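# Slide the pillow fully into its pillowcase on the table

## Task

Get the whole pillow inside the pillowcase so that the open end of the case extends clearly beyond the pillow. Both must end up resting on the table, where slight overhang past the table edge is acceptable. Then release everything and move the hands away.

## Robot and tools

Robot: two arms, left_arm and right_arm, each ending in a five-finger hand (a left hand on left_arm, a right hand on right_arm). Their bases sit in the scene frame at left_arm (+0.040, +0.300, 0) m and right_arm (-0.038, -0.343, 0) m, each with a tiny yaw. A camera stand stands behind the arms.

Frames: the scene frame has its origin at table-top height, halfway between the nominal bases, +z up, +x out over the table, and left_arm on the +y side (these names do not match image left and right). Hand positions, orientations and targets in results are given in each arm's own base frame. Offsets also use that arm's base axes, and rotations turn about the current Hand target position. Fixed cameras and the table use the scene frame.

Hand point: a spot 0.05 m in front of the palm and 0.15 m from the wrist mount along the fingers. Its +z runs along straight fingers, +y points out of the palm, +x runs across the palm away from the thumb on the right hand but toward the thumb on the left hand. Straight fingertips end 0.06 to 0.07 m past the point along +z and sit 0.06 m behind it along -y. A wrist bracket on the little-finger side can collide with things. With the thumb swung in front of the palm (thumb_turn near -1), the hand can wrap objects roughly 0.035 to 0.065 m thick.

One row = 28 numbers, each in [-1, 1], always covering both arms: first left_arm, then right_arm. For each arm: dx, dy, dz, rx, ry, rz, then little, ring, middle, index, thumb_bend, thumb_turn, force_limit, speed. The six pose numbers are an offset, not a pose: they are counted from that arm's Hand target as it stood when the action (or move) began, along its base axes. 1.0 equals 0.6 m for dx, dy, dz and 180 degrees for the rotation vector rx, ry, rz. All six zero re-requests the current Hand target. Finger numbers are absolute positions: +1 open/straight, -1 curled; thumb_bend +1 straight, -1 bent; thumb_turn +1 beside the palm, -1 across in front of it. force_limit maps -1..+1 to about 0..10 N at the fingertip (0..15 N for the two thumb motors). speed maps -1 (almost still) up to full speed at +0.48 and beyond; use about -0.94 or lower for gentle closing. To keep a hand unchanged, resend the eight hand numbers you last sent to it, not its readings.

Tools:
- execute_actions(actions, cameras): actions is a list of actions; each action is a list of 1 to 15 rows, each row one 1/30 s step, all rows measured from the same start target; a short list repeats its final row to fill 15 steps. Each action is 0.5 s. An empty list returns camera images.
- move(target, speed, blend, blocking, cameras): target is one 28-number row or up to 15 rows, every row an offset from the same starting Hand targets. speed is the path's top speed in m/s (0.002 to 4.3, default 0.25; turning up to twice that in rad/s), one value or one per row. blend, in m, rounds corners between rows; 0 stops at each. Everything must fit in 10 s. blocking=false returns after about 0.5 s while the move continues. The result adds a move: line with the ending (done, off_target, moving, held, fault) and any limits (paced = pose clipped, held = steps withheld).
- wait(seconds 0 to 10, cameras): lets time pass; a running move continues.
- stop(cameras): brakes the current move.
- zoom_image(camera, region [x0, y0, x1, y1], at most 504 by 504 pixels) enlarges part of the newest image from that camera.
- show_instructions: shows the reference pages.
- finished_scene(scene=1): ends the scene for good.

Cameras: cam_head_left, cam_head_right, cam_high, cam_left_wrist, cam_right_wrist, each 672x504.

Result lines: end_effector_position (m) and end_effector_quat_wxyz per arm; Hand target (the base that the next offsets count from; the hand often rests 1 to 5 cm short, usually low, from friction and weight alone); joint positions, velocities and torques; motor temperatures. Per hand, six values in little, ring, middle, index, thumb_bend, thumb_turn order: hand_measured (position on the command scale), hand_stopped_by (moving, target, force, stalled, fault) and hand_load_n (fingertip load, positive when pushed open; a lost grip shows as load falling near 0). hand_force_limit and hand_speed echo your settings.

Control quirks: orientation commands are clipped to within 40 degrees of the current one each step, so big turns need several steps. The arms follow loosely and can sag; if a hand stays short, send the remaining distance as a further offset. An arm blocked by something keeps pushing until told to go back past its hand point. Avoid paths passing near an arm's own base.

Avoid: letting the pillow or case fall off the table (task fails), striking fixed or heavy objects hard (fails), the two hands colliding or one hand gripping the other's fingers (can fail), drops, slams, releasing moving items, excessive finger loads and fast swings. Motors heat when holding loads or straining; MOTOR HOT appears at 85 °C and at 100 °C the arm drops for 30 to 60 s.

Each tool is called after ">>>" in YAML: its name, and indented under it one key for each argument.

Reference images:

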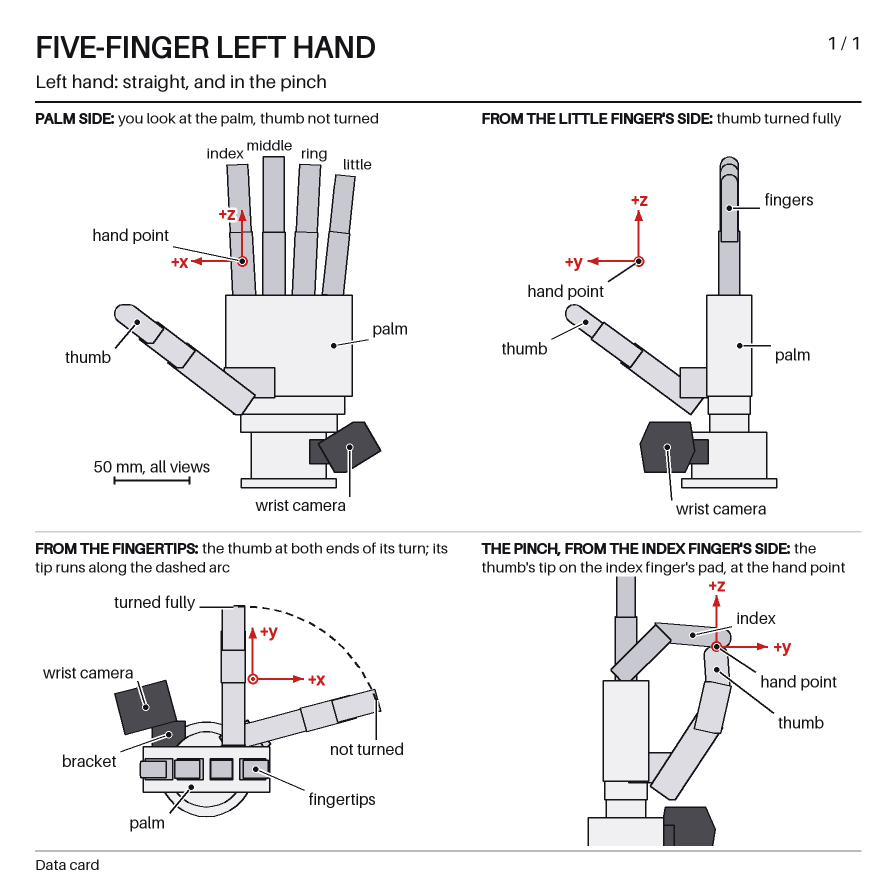

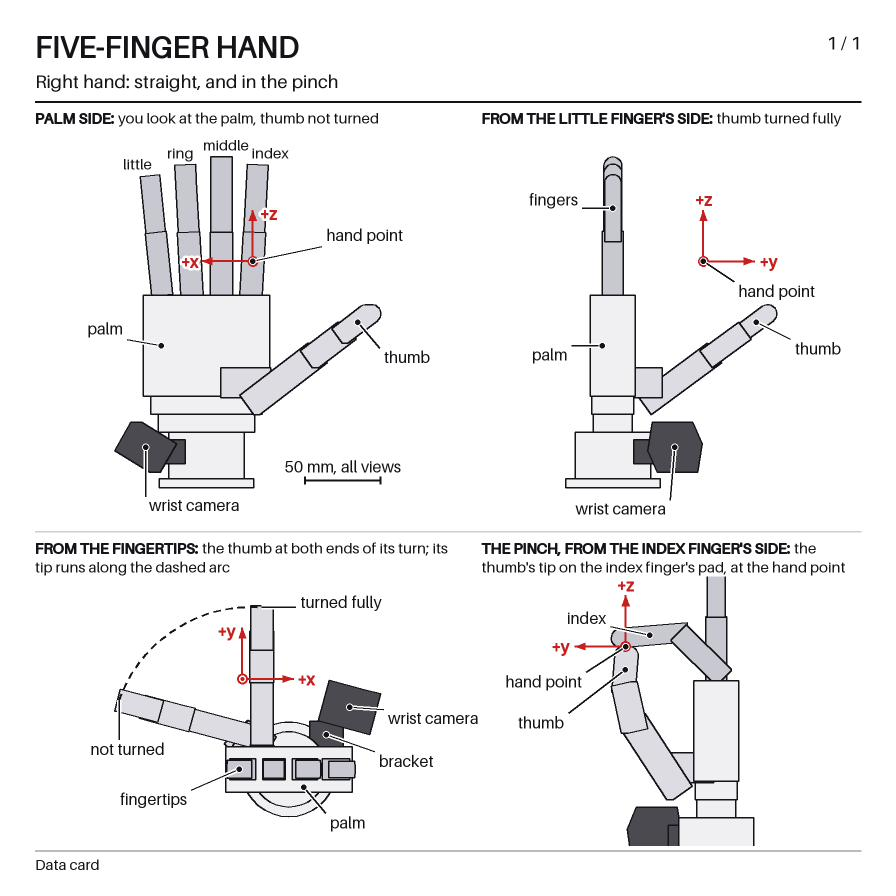

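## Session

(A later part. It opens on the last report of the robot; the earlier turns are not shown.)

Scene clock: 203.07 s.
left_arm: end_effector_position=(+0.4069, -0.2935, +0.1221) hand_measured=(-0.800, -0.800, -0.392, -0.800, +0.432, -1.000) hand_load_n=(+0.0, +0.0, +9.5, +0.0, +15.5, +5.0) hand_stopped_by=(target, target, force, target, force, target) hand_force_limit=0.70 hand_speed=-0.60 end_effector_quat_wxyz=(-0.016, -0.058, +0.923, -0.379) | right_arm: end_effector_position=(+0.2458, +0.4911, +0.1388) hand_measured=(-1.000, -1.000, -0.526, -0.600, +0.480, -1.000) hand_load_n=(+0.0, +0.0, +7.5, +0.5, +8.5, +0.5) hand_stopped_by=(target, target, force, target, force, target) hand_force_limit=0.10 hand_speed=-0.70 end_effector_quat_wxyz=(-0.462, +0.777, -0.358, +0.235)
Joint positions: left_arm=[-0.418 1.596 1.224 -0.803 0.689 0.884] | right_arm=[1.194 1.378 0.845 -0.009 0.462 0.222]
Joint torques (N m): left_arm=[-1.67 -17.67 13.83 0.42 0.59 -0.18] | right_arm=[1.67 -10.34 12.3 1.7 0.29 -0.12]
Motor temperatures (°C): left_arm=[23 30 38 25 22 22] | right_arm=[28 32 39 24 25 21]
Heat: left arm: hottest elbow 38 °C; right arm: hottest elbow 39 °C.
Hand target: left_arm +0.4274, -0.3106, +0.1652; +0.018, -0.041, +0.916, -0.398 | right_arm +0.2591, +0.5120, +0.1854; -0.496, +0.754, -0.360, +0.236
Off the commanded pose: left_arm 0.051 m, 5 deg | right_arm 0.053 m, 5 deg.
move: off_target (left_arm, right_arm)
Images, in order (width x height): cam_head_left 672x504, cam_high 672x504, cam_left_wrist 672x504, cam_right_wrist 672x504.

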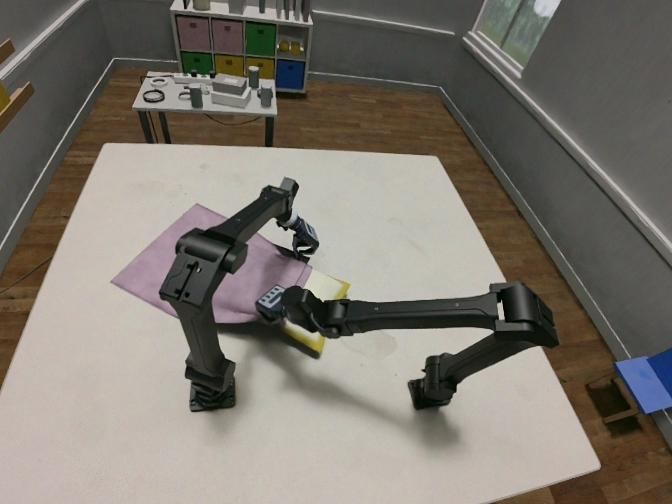

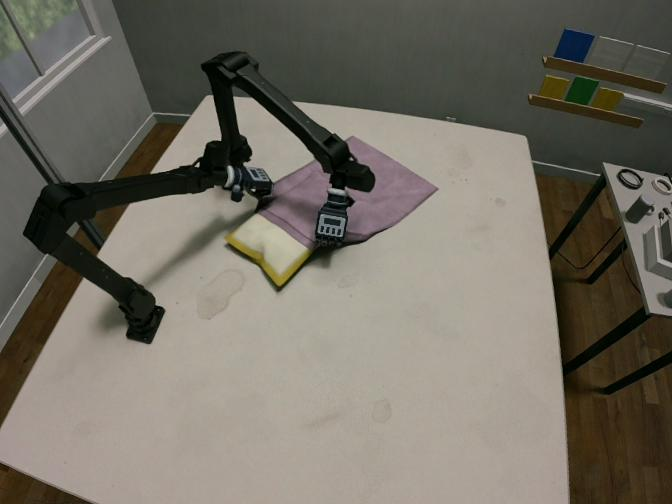

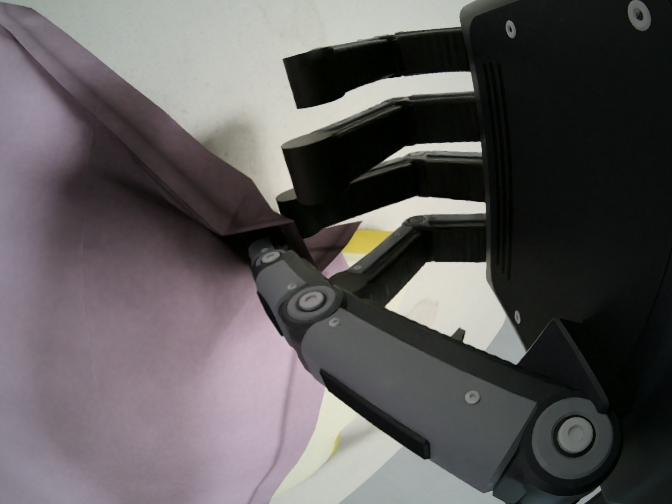

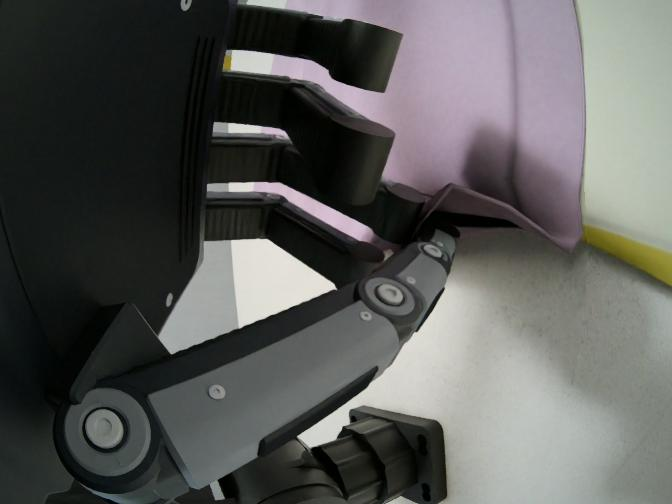

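>>> move:
  target: [0.02,-0.05,0.2,0,0,0,-0.8,-0.8,-0.8,-0.8,-0.1,-1,0.7,-0.6,0.0,0.0,0.18,0,0,0,-1,-1,-0.6,-0.6,0.1,-1,0.1,-0.7]
  speed: 0.08
  cameras: ["all"]

>>> zoom_image:
  camera: "cam_head_left"
  region: [200, 180, 380, 360]

>>> zoom_image:
  camera: "cam_high"
  region: [200, 120, 400, 320]

Scene clock: 208.27 s.
left_arm: end_effector_position=(+0.4235, -0.3237, +0.2405) hand_measured=(-0.800, -0.800, -0.392, -0.800, +0.432, -1.000) hand_load_n=(+0.0, +0.0, +9.5, +0.0, +15.5, +5.5) hand_stopped_by=(target, target, force, target, force, target) hand_force_limit=0.70 hand_speed=-0.60 end_effector_quat_wxyz=(-0.017, -0.060, +0.925, -0.376) | right_arm: end_effector_position=(+0.2495, +0.4940, +0.2359) hand_measured=(-1.000, -1.000, -0.526, -0.600, +0.480, -1.000) hand_load_n=(+0.0, +0.0, +7.0, +0.0, +8.5, +0.0) hand_stopped_by=(target, target, force, target, force, target) hand_force_limit=0.10 hand_speed=-0.70 end_effector_quat_wxyz=(-0.454, +0.781, -0.357, +0.239)
Joint positions: left_arm=[-0.46 1.6 1.547 -1.096 0.667 0.833] | right_arm=[1.191 1.288 1.046 -0.315 0.464 0.217]
Joint torques (N m): left_arm=[-1.44 -17.38 15.76 0.75 0.64 -0.14] | right_arm=[1.9 -10.23 13.96 1.85 0.22 -0.07]
Heat: left arm: hottest elbow 39 °C; right arm: hottest elbow 40 °C.
Hand target: left_arm +0.4395, -0.3405, +0.2854; +0.018, -0.041, +0.916, -0.398 | right_arm +0.2591, +0.5119, +0.2935; -0.496, +0.754, -0.360, +0.236
Off the commanded pose: left_arm 0.050 m, 5 deg | right_arm 0.061 m, 6 deg.
move: off_target (left_arm, right_arm)

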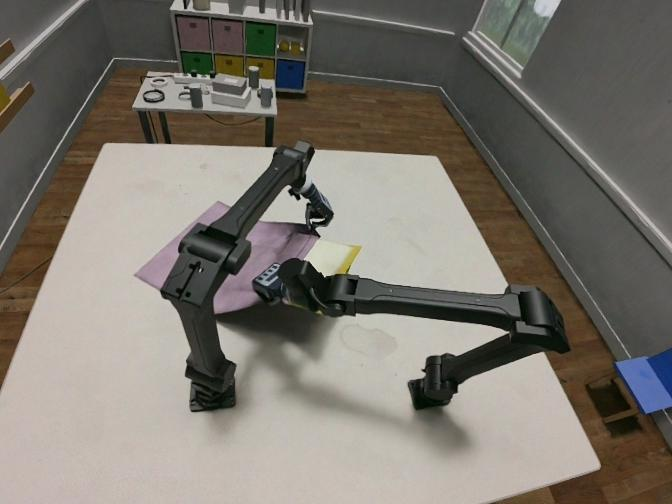

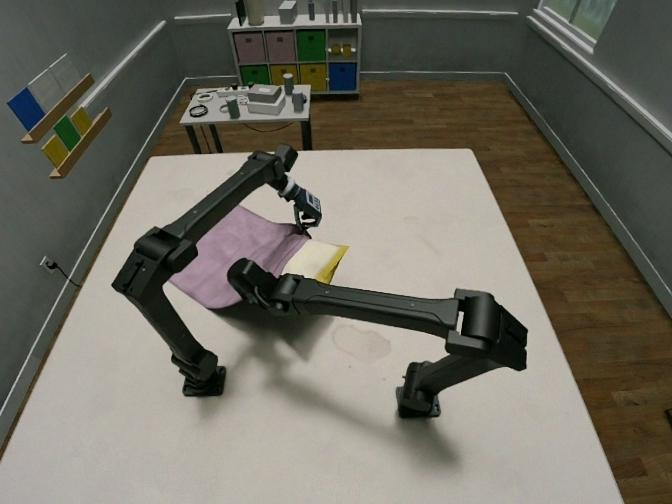

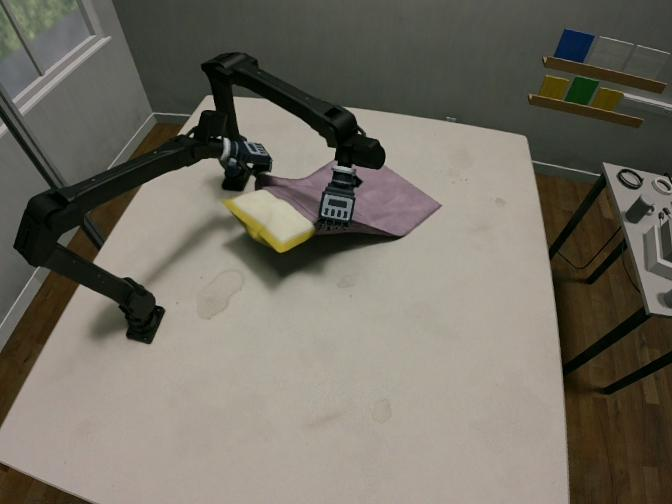

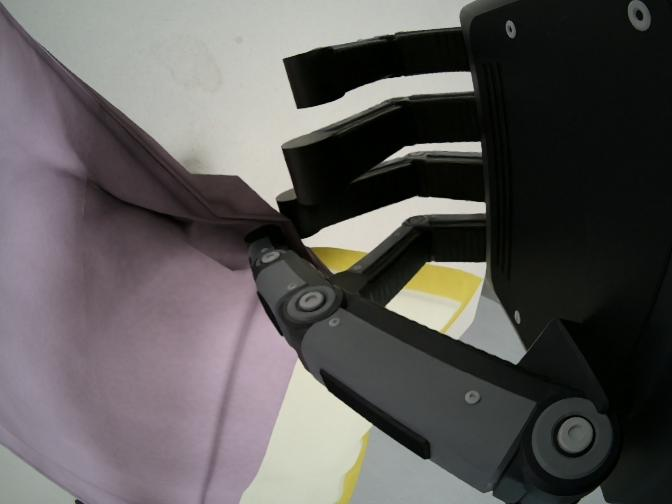

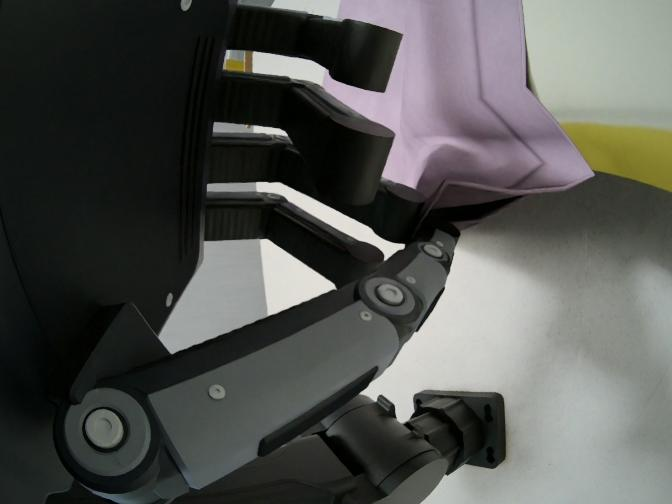

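Scaled by 2.800 from the camera's 672x504 image, which has a finer 960x720 frame.

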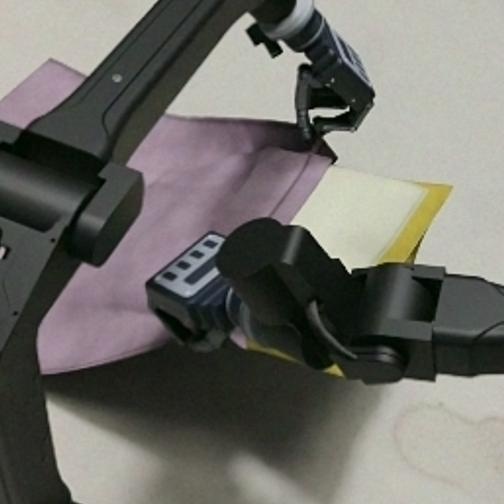

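Scaled by 2.520 from the camera's 672x504 image, which has a finer 960x720 frame.

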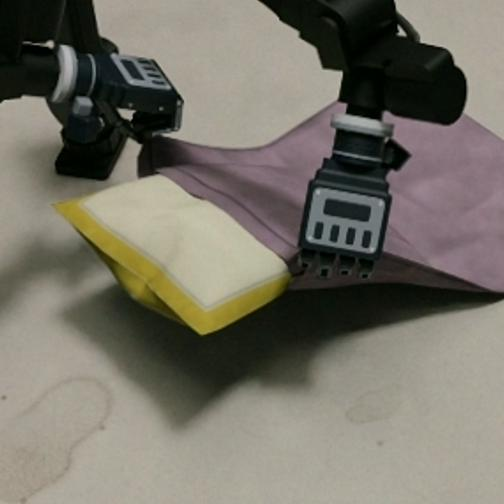

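>>> move:
  target: [0.0,-0.02,0.2,0,0,0,-0.8,-0.8,-0.8,-0.8,-0.1,-1,0.7,-0.6,0.0,-0.02,0.2,0,0,0,-1,-1,-0.6,-0.6,0.1,-1,0.1,-0.7]
  speed: 0.08
  cameras: ["all"]

>>> zoom_image:
  camera: "cam_head_left"
  region: [200, 160, 400, 360]

>>> zoom_image:
  camera: "cam_high"
  region: [200, 100, 400, 300]

Scene clock: 211.67 s.
left_arm: end_effector_position=(+0.4356, -0.3431, +0.3643) hand_measured=(-0.800, -0.800, -0.392, -0.800, +0.432, -1.000) hand_load_n=(+0.0, +0.5, +9.0, +0.0, +15.5, +5.0) hand_stopped_by=(target, target, force, target, force, target) hand_force_limit=0.70 hand_speed=-0.60 end_effector_quat_wxyz=(-0.014, -0.058, +0.924, -0.377) | right_arm: end_effector_position=(+0.2532, +0.4918, +0.3591) hand_measured=(-1.000, -1.000, -0.526, -0.600, +0.480, -1.000) hand_load_n=(+0.5, +0.0, +6.0, +0.0, +8.5, +0.5) hand_stopped_by=(target, target, force, target, force, target) hand_force_limit=0.10 hand_speed=-0.70 end_effector_quat_wxyz=(-0.458, +0.778, -0.357, +0.239)
Joint positions: left_arm=[-0.483 1.688 1.983 -1.421 0.657 0.809] | right_arm=[1.182 1.256 1.338 -0.628 0.456 0.212]
Joint torques (N m): left_arm=[-1.14 -17.85 14.48 0.66 0.59 -0.11] | right_arm=[1.96 -9.41 14.38 1.84 0.1 -0.07]
Heat: left arm: hottest elbow 40 °C; right arm: hottest elbow 41 °C.
Hand target: left_arm +0.4395, -0.3527, +0.4054; +0.018, -0.041, +0.916, -0.399 | right_arm +0.2590, +0.5000, +0.4135; -0.496, +0.754, -0.360, +0.236
Off the commanded pose: left_arm 0.042 m, 5 deg | right_arm 0.055 m, 5 deg.
led back after a hold (left arm): the arm was led back toward your command in small steps, so it may still be short of it.
move: off_target (left_arm, right_arm); limits=held

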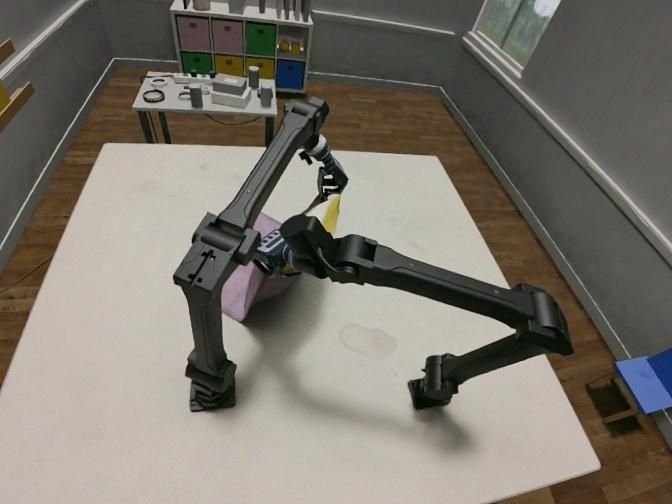

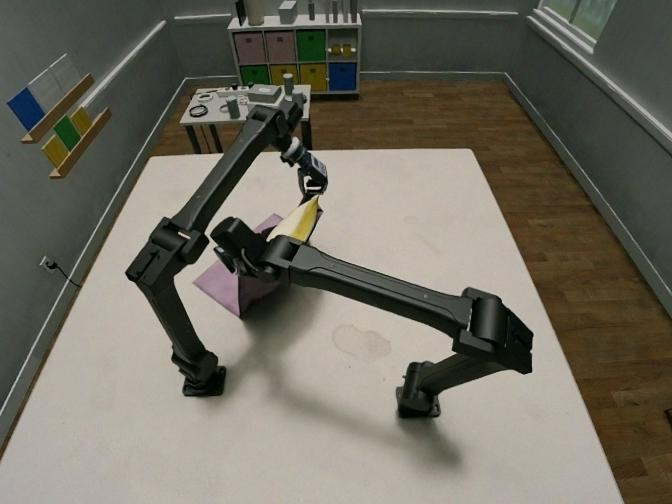

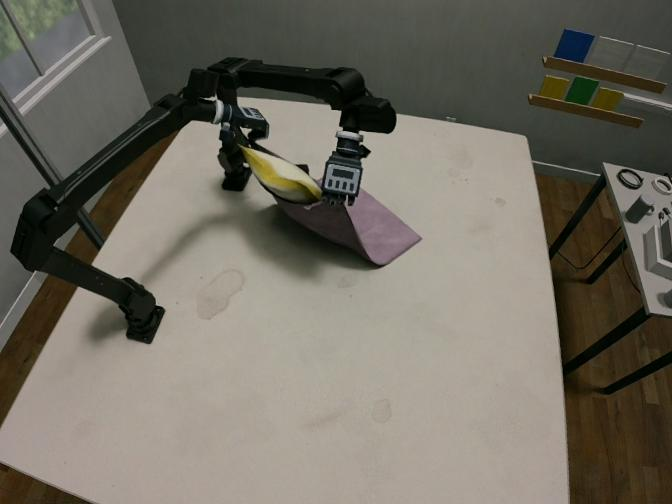

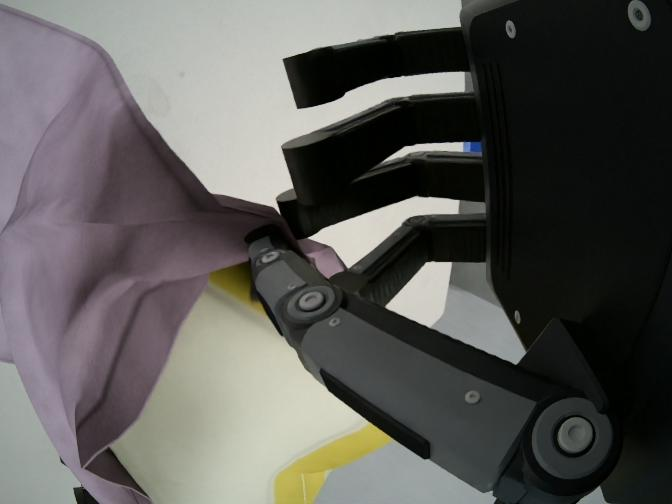

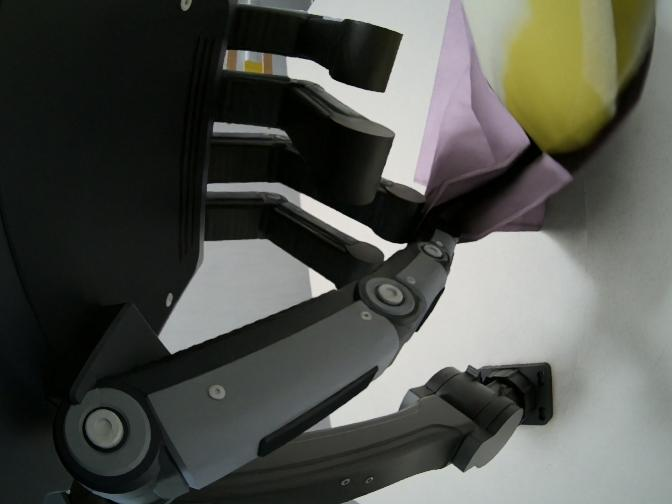

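Scaled by 2.520 from the camera's 672x504 image, which has a finer 960x720 frame.

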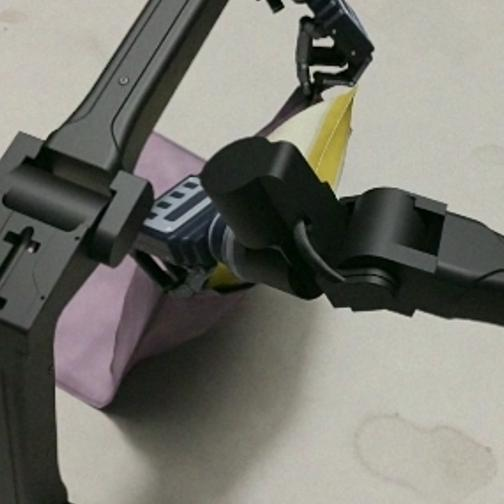

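Scaled by 2.520 from the camera's 672x504 image, which has a finer 960x720 frame.

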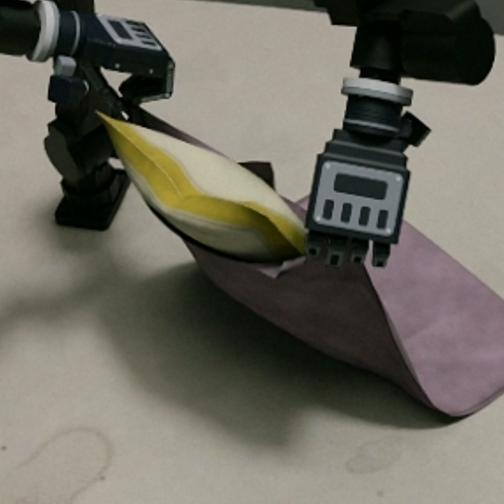

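>>> move:
  target: [0.05,-0.03,0.14,0,0,0,-0.8,-0.8,-0.8,-0.8,-0.1,-1,0.7,-0.6,-0.02,0.0,0.14,0,0,0,-1,-1,-0.6,-0.6,0.1,-1,0.1,-0.7]
  speed: 0.08
  cameras: ["all"]

>>> zoom_image:
  camera: "cam_head_left"
  region: [200, 140, 400, 340]

>>> zoom_image:
  camera: "cam_high"
  region: [200, 80, 440, 300]

Scene clock: 214.13 s.
left_arm: end_effector_position=(+0.4350, -0.3428, +0.3699) hand_measured=(-0.800, -0.800, -0.392, -0.800, +0.432, -1.000) hand_load_n=(+0.0, +0.5, +9.5, +0.0, +15.5, +5.0) hand_stopped_by=(target, target, force, target, force, target) hand_force_limit=0.70 hand_speed=-0.60 end_effector_quat_wxyz=(-0.012, -0.057, +0.924, -0.378) | right_arm: end_effector_position=(+0.2529, +0.4908, +0.3553) hand_measured=(-1.000, -1.000, -0.526, -0.600, +0.480, -1.000) hand_load_n=(+0.0, +0.0, +6.5, +0.0, +8.5, +0.5) hand_stopped_by=(target, target, force, target, force, target) hand_force_limit=0.10 hand_speed=-0.70 end_effector_quat_wxyz=(-0.455, +0.780, -0.357, +0.239)
Joint positions: left_arm=[-0.483 1.688 1.998 -1.432 0.657 0.809] | right_arm=[1.182 1.256 1.331 -0.628 0.457 0.212]
Joint torques (N m): left_arm=[-1.26 -18.26 15.08 0.66 0.65 -0.13] | right_arm=[2.14 -8.53 9.09 1.95 0.28 -0.06]
Heat: left arm: hottest elbow 41 °C; right arm: hottest elbow 42 °C.
Hand target: left_arm +0.4387, -0.3521, +0.4094; +0.018, -0.041, +0.916, -0.399 (not the last commanded pose) | right_arm +0.2532, +0.4918, +0.3591; -0.458, +0.778, -0.357, +0.239 (not the last commanded pose)
Off the commanded pose: left_arm 0.127 m, 5 deg | right_arm 0.143 m, 6 deg.
move: held (right_arm; a check stopped the path), off_target (left_arm; braked when a check withheld steps of right_arm); limits=held
pose unreachable (right arm): on one or more control steps of this call, first in action 0 (counted from 0), this arm could not follow its commanded pose, so it was not sent that pose on those steps. It may still have moved: this result reports where it is.
cause: moving toward the commanded pose would bring a part of the arm too close to another arm (a part of this arm just beyond joint 6 (wrist roll) and a part of the left arm just beyond its joint 3 (elbow), where that arm would come to rest).

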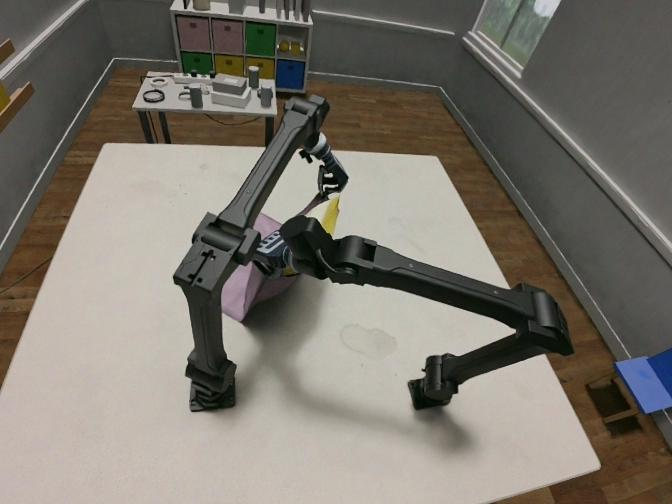

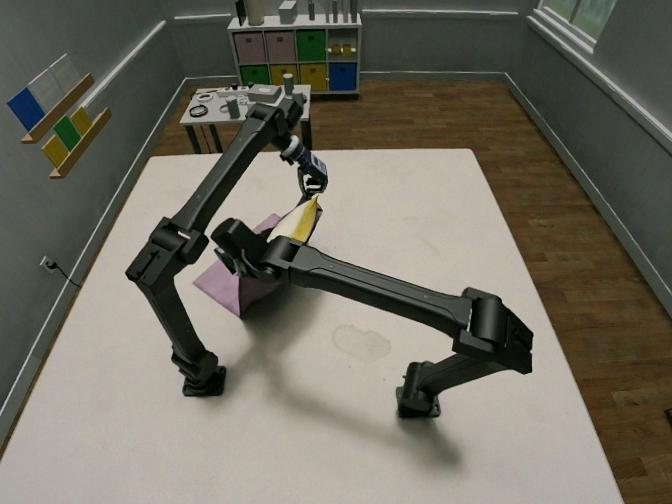

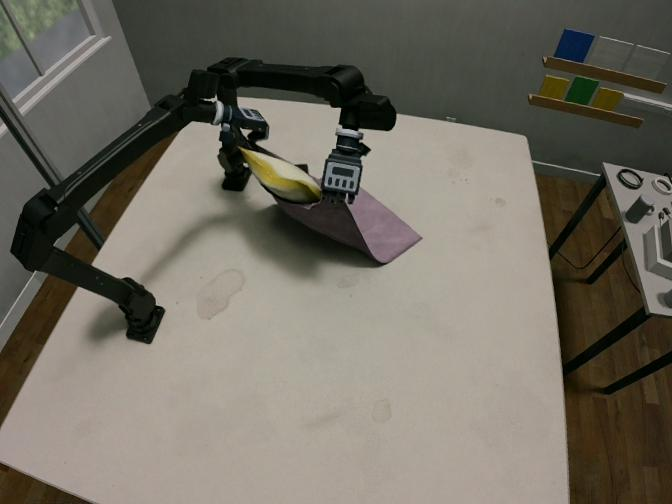

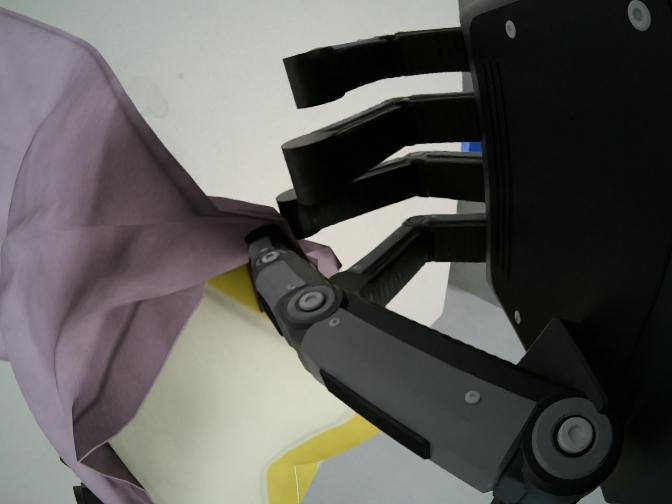

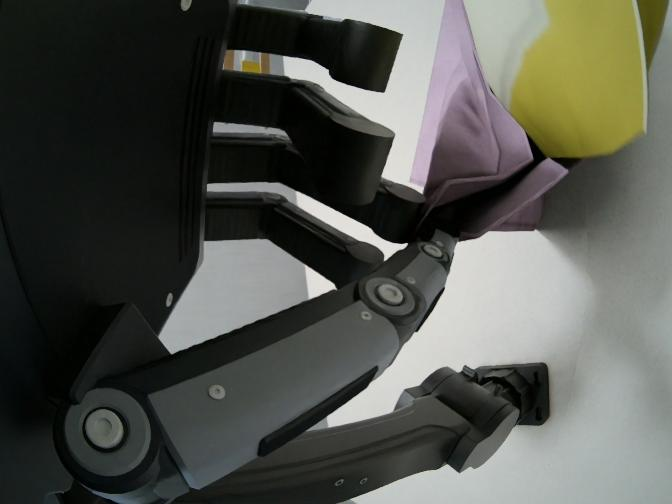

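Scaled by 2.520 from the camera's 672x504 image, which has a finer 960x720 frame.

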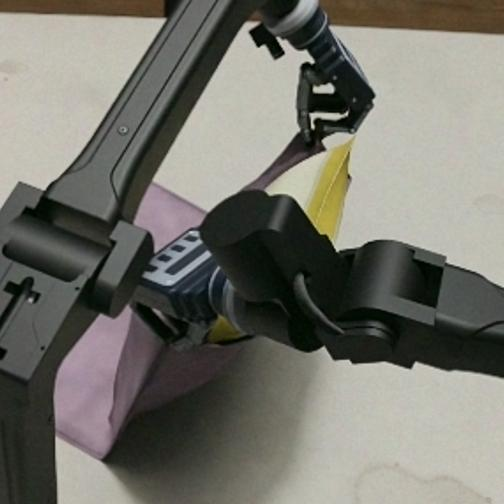

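Scaled by 2.100 from the camera's 672x504 image, which has a finer 960x720 frame.

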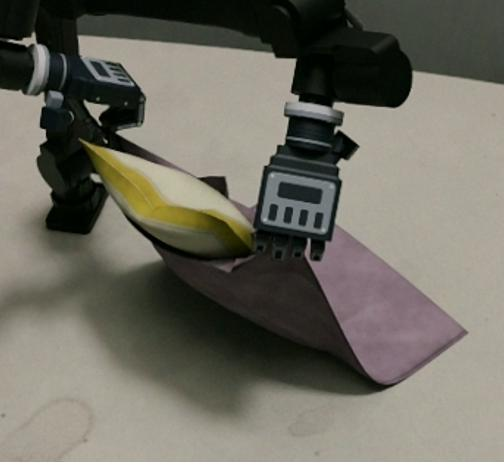

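>>> move:
  target: [0.02,-0.16,0.0,0,0,0,-0.8,-0.8,-0.8,-0.8,-0.1,-1,0.7,-0.6,-0.02,-0.16,0.0,0,0,0,-1,-1,-0.6,-0.6,0.1,-1,0.1,-0.7]
  speed: 0.08
  cameras: ["all"]

>>> zoom_image:
  camera: "cam_high"
  region: [200, 80, 440, 300]

Scene clock: 216.93 s.
left_arm: end_effector_position=(+0.4464, -0.4385, +0.3685) hand_measured=(-0.800, -0.800, -0.392, -0.800, +0.432, -1.000) hand_load_n=(+0.0, +0.0, +9.5, +0.0, +15.5, +5.5) hand_stopped_by=(target, target, force, target, force, target) hand_force_limit=0.70 hand_speed=-0.60 end_effector_quat_wxyz=(-0.013, -0.055, +0.926, -0.372) | right_arm: end_effector_position=(+0.2422, +0.3995, +0.3465) hand_measured=(-1.000, -1.000, -0.526, -0.600, +0.480, -1.000) hand_load_n=(+0.0, +0.0, +6.0, +0.0, +8.5, +0.5) hand_stopped_by=(target, target, force, target, force, target) hand_force_limit=0.10 hand_speed=-0.70 end_effector_quat_wxyz=(-0.447, +0.784, -0.358, +0.240)
Joint positions: left_arm=[-0.621 1.873 2.251 -1.427 0.585 0.67] | right_arm=[1.107 1.032 1.146 -0.667 0.396 0.17]
Joint torques (N m): left_arm=[-0.91 -21.54 15.12 1.16 0.49 -0.12] | right_arm=[1.79 -6.65 9.18 1.84 -0.02 -0.08]
Heat: left arm: hottest elbow 42 °C; right arm: hottest elbow 42 °C.
Hand target: left_arm +0.4509, -0.4479, +0.4095; +0.018, -0.041, +0.916, -0.399 | right_arm +0.2413, +0.3957, +0.3591; -0.458, +0.778, -0.357, +0.239
Off the commanded pose: left_arm 0.042 m, 5 deg | right_arm 0.013 m, 1 deg.
move: off_target (left_arm, right_arm)

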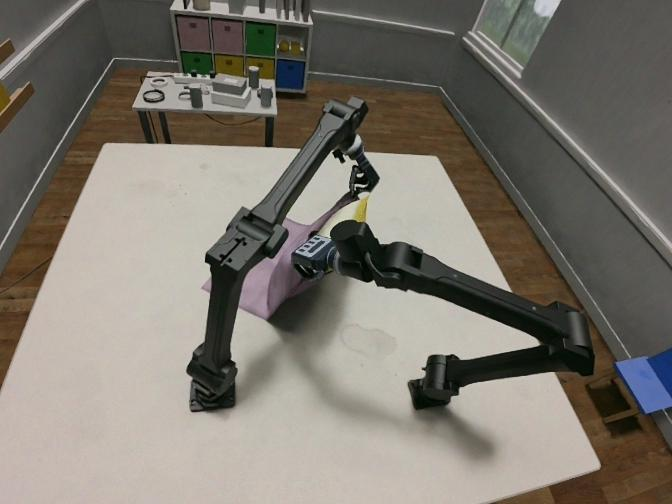

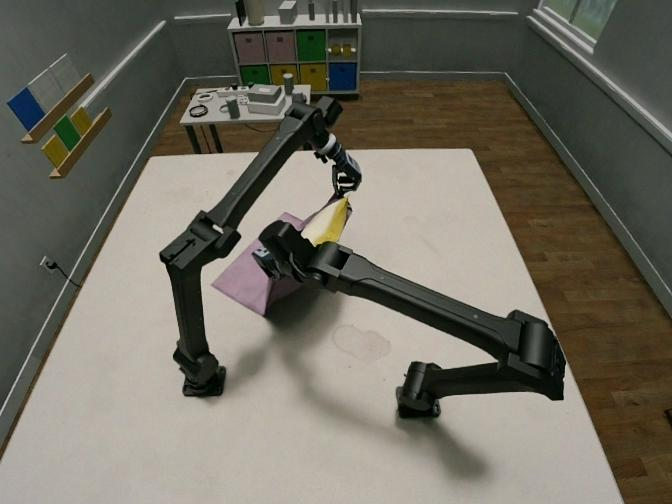

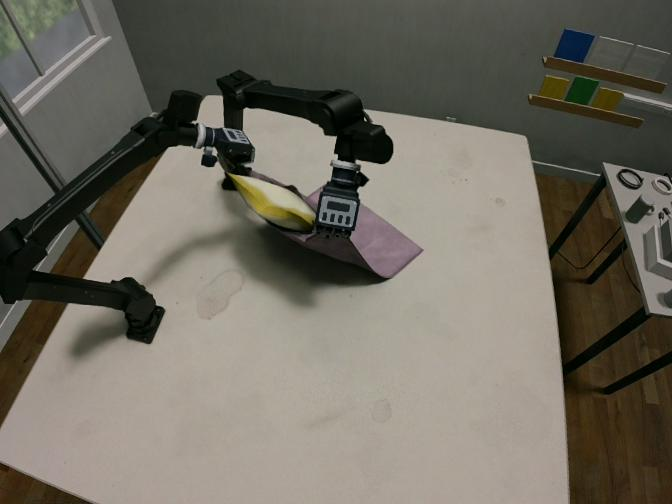

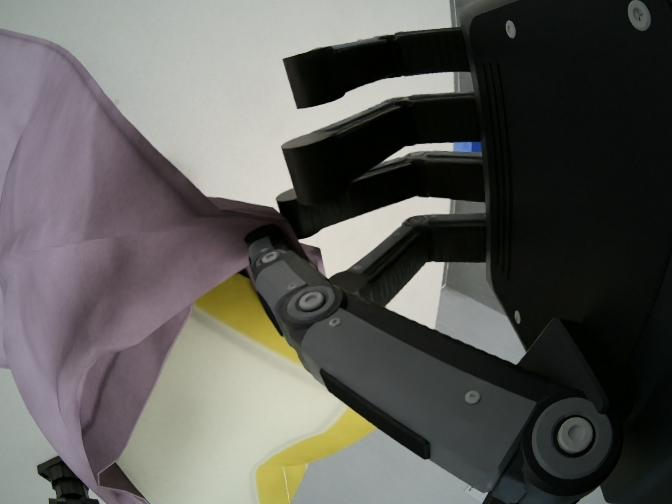

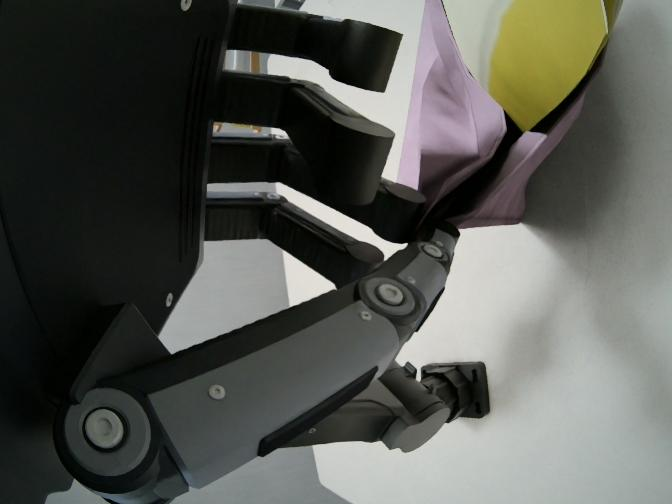

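Scaled by 2.100 from the camera's 672x504 image, which has a finer 960x720 frame.

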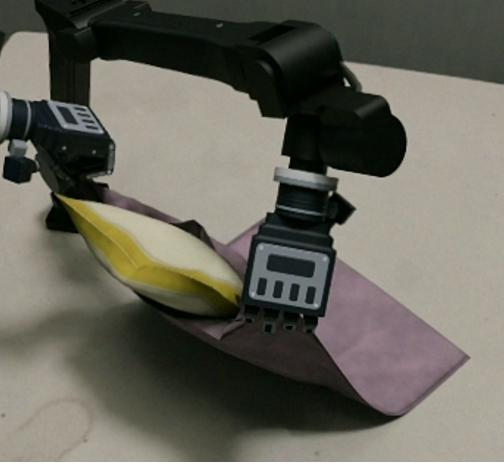

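>>> move:
  target: [0.03,-0.02,0.16,0,0,0,-0.8,-0.8,-0.8,-0.8,-0.1,-1,0.7,-0.6,-0.02,0.0,0.16,0,0,0,-1,-1,-0.6,-0.6,0.1,-1,0.1,-0.7]
  speed: 0.1
  cameras: ["all"]

>>> zoom_image:
  camera: "cam_high"
  region: [200, 80, 440, 300]

Scene clock: 220.10 s.
left_arm: end_effector_position=(+0.4654, -0.4600, +0.4655) hand_measured=(-0.800, -0.800, -0.392, -0.800, +0.432, -1.000) hand_load_n=(+0.5, +0.0, +12.0, +0.5, +16.0, +5.0) hand_stopped_by=(target, target, force, target, force, target) hand_force_limit=0.70 hand_speed=-0.60 end_effector_quat_wxyz=(+0.029, -0.070, +0.901, -0.427) | right_arm: end_effector_position=(+0.2350, +0.3847, +0.4130) hand_measured=(-1.000, -1.000, -0.526, -0.600, +0.480, -1.000) hand_load_n=(+0.0, +0.0, +6.0, +0.0, +8.5, +0.0) hand_stopped_by=(target, target, force, target, force, target) hand_force_limit=0.10 hand_speed=-0.70 end_effector_quat_wxyz=(-0.424, +0.795, -0.358, +0.246)
Joint positions: left_arm=[-0.621 2.092 2.864 -1.64 0.591 0.573] | right_arm=[1.116 1.058 1.367 -0.914 0.417 0.169]
Joint torques (N m): left_arm=[0.03 -23.24 12.34 2.3 0.7 -0.11] | right_arm=[3.43 -5.07 13.7 1.68 0.2 0.11]
Heat: left arm: hottest elbow 42 °C; right arm: hottest elbow 43 °C.
Hand target: left_arm +0.4688, -0.4599, +0.5055; +0.018, -0.041, +0.916, -0.399 | right_arm +0.2293, +0.3958, +0.4551; -0.458, +0.778, -0.357, +0.239
Off the commanded pose: left_arm 0.040 m, 5 deg | right_arm 0.044 m, 4 deg.
elbow stopped short (left arm): the move would have taken joint 3 (elbow) straighter than the controller allows.
move: off_target (left_arm, right_arm)

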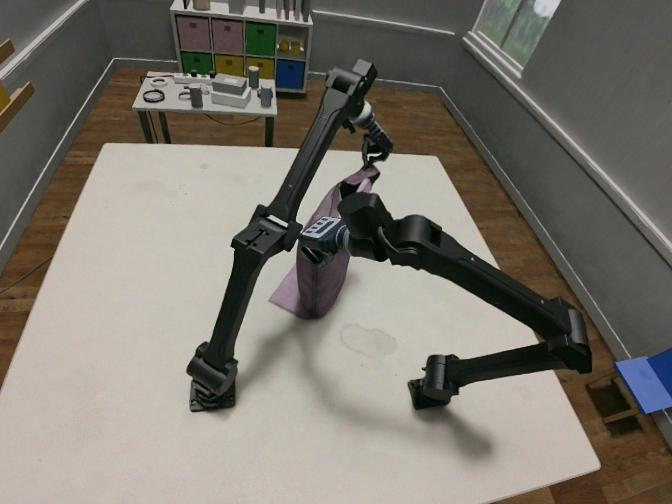

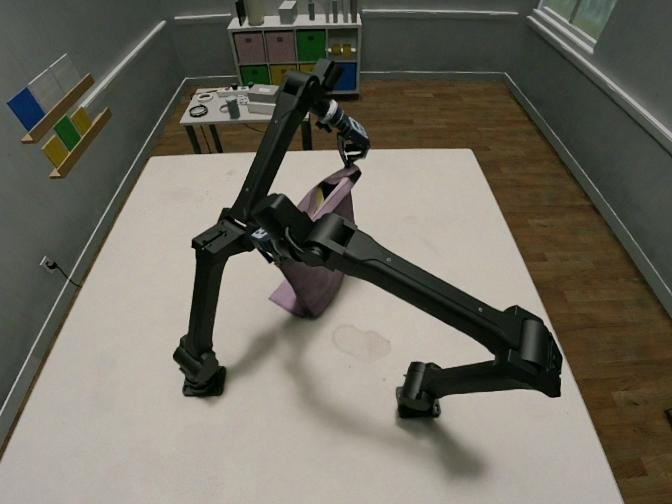

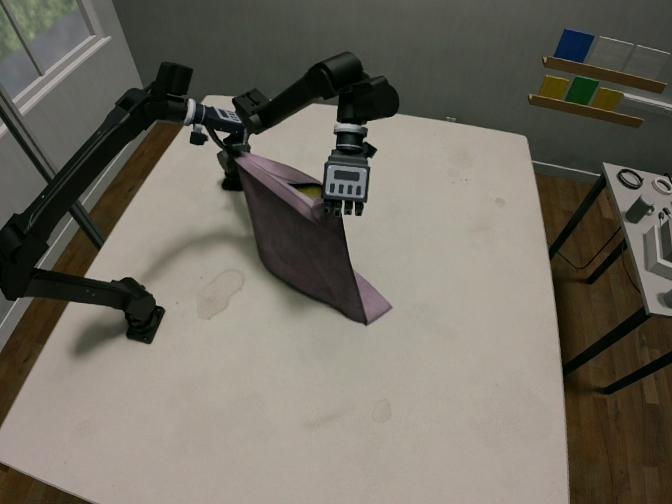

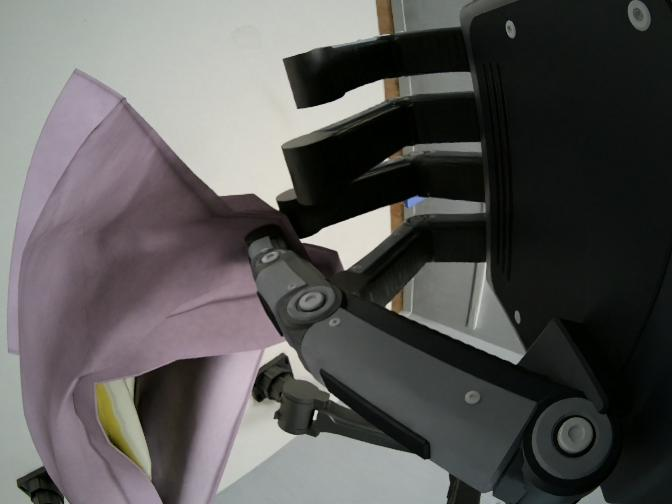

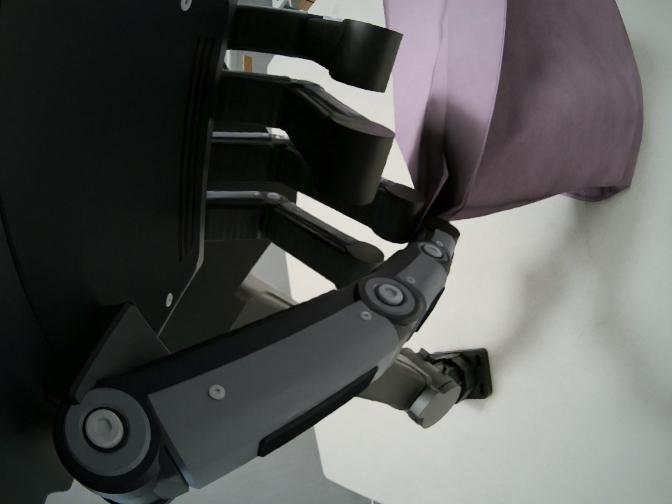

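Scaled by 2.100 from the camera's 672x504 image, which has a finer 960x720 frame.

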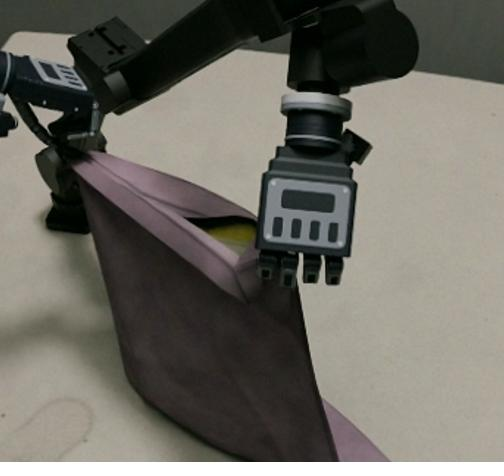

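>>> zoom_image:
  camera: "cam_left_wrist"
  region: [0, 200, 300, 504]

>>> zoom_image:
  camera: "cam_head_left"
  region: [240, 130, 420, 340]

>>> zoom_image:
  camera: "cam_head_right"
  region: [220, 130, 400, 340]

Scaled by 1.658 from the camera's 672x504 image, which has a finer 960x720 frame.

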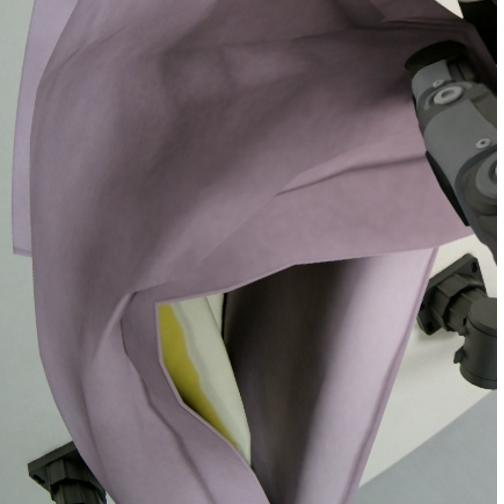

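Scaled by 2.400 from the camera's 672x504 image, which has a finer 960x720 frame.

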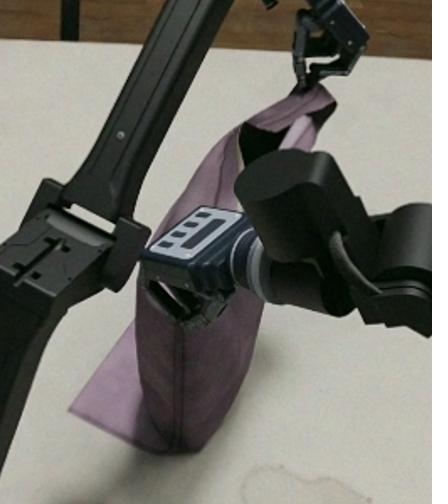

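Scaled by 2.400 from the camera's 672x504 image, which has a finer 960x720 frame.

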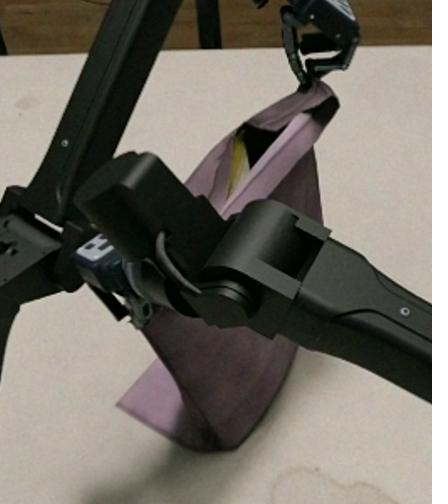

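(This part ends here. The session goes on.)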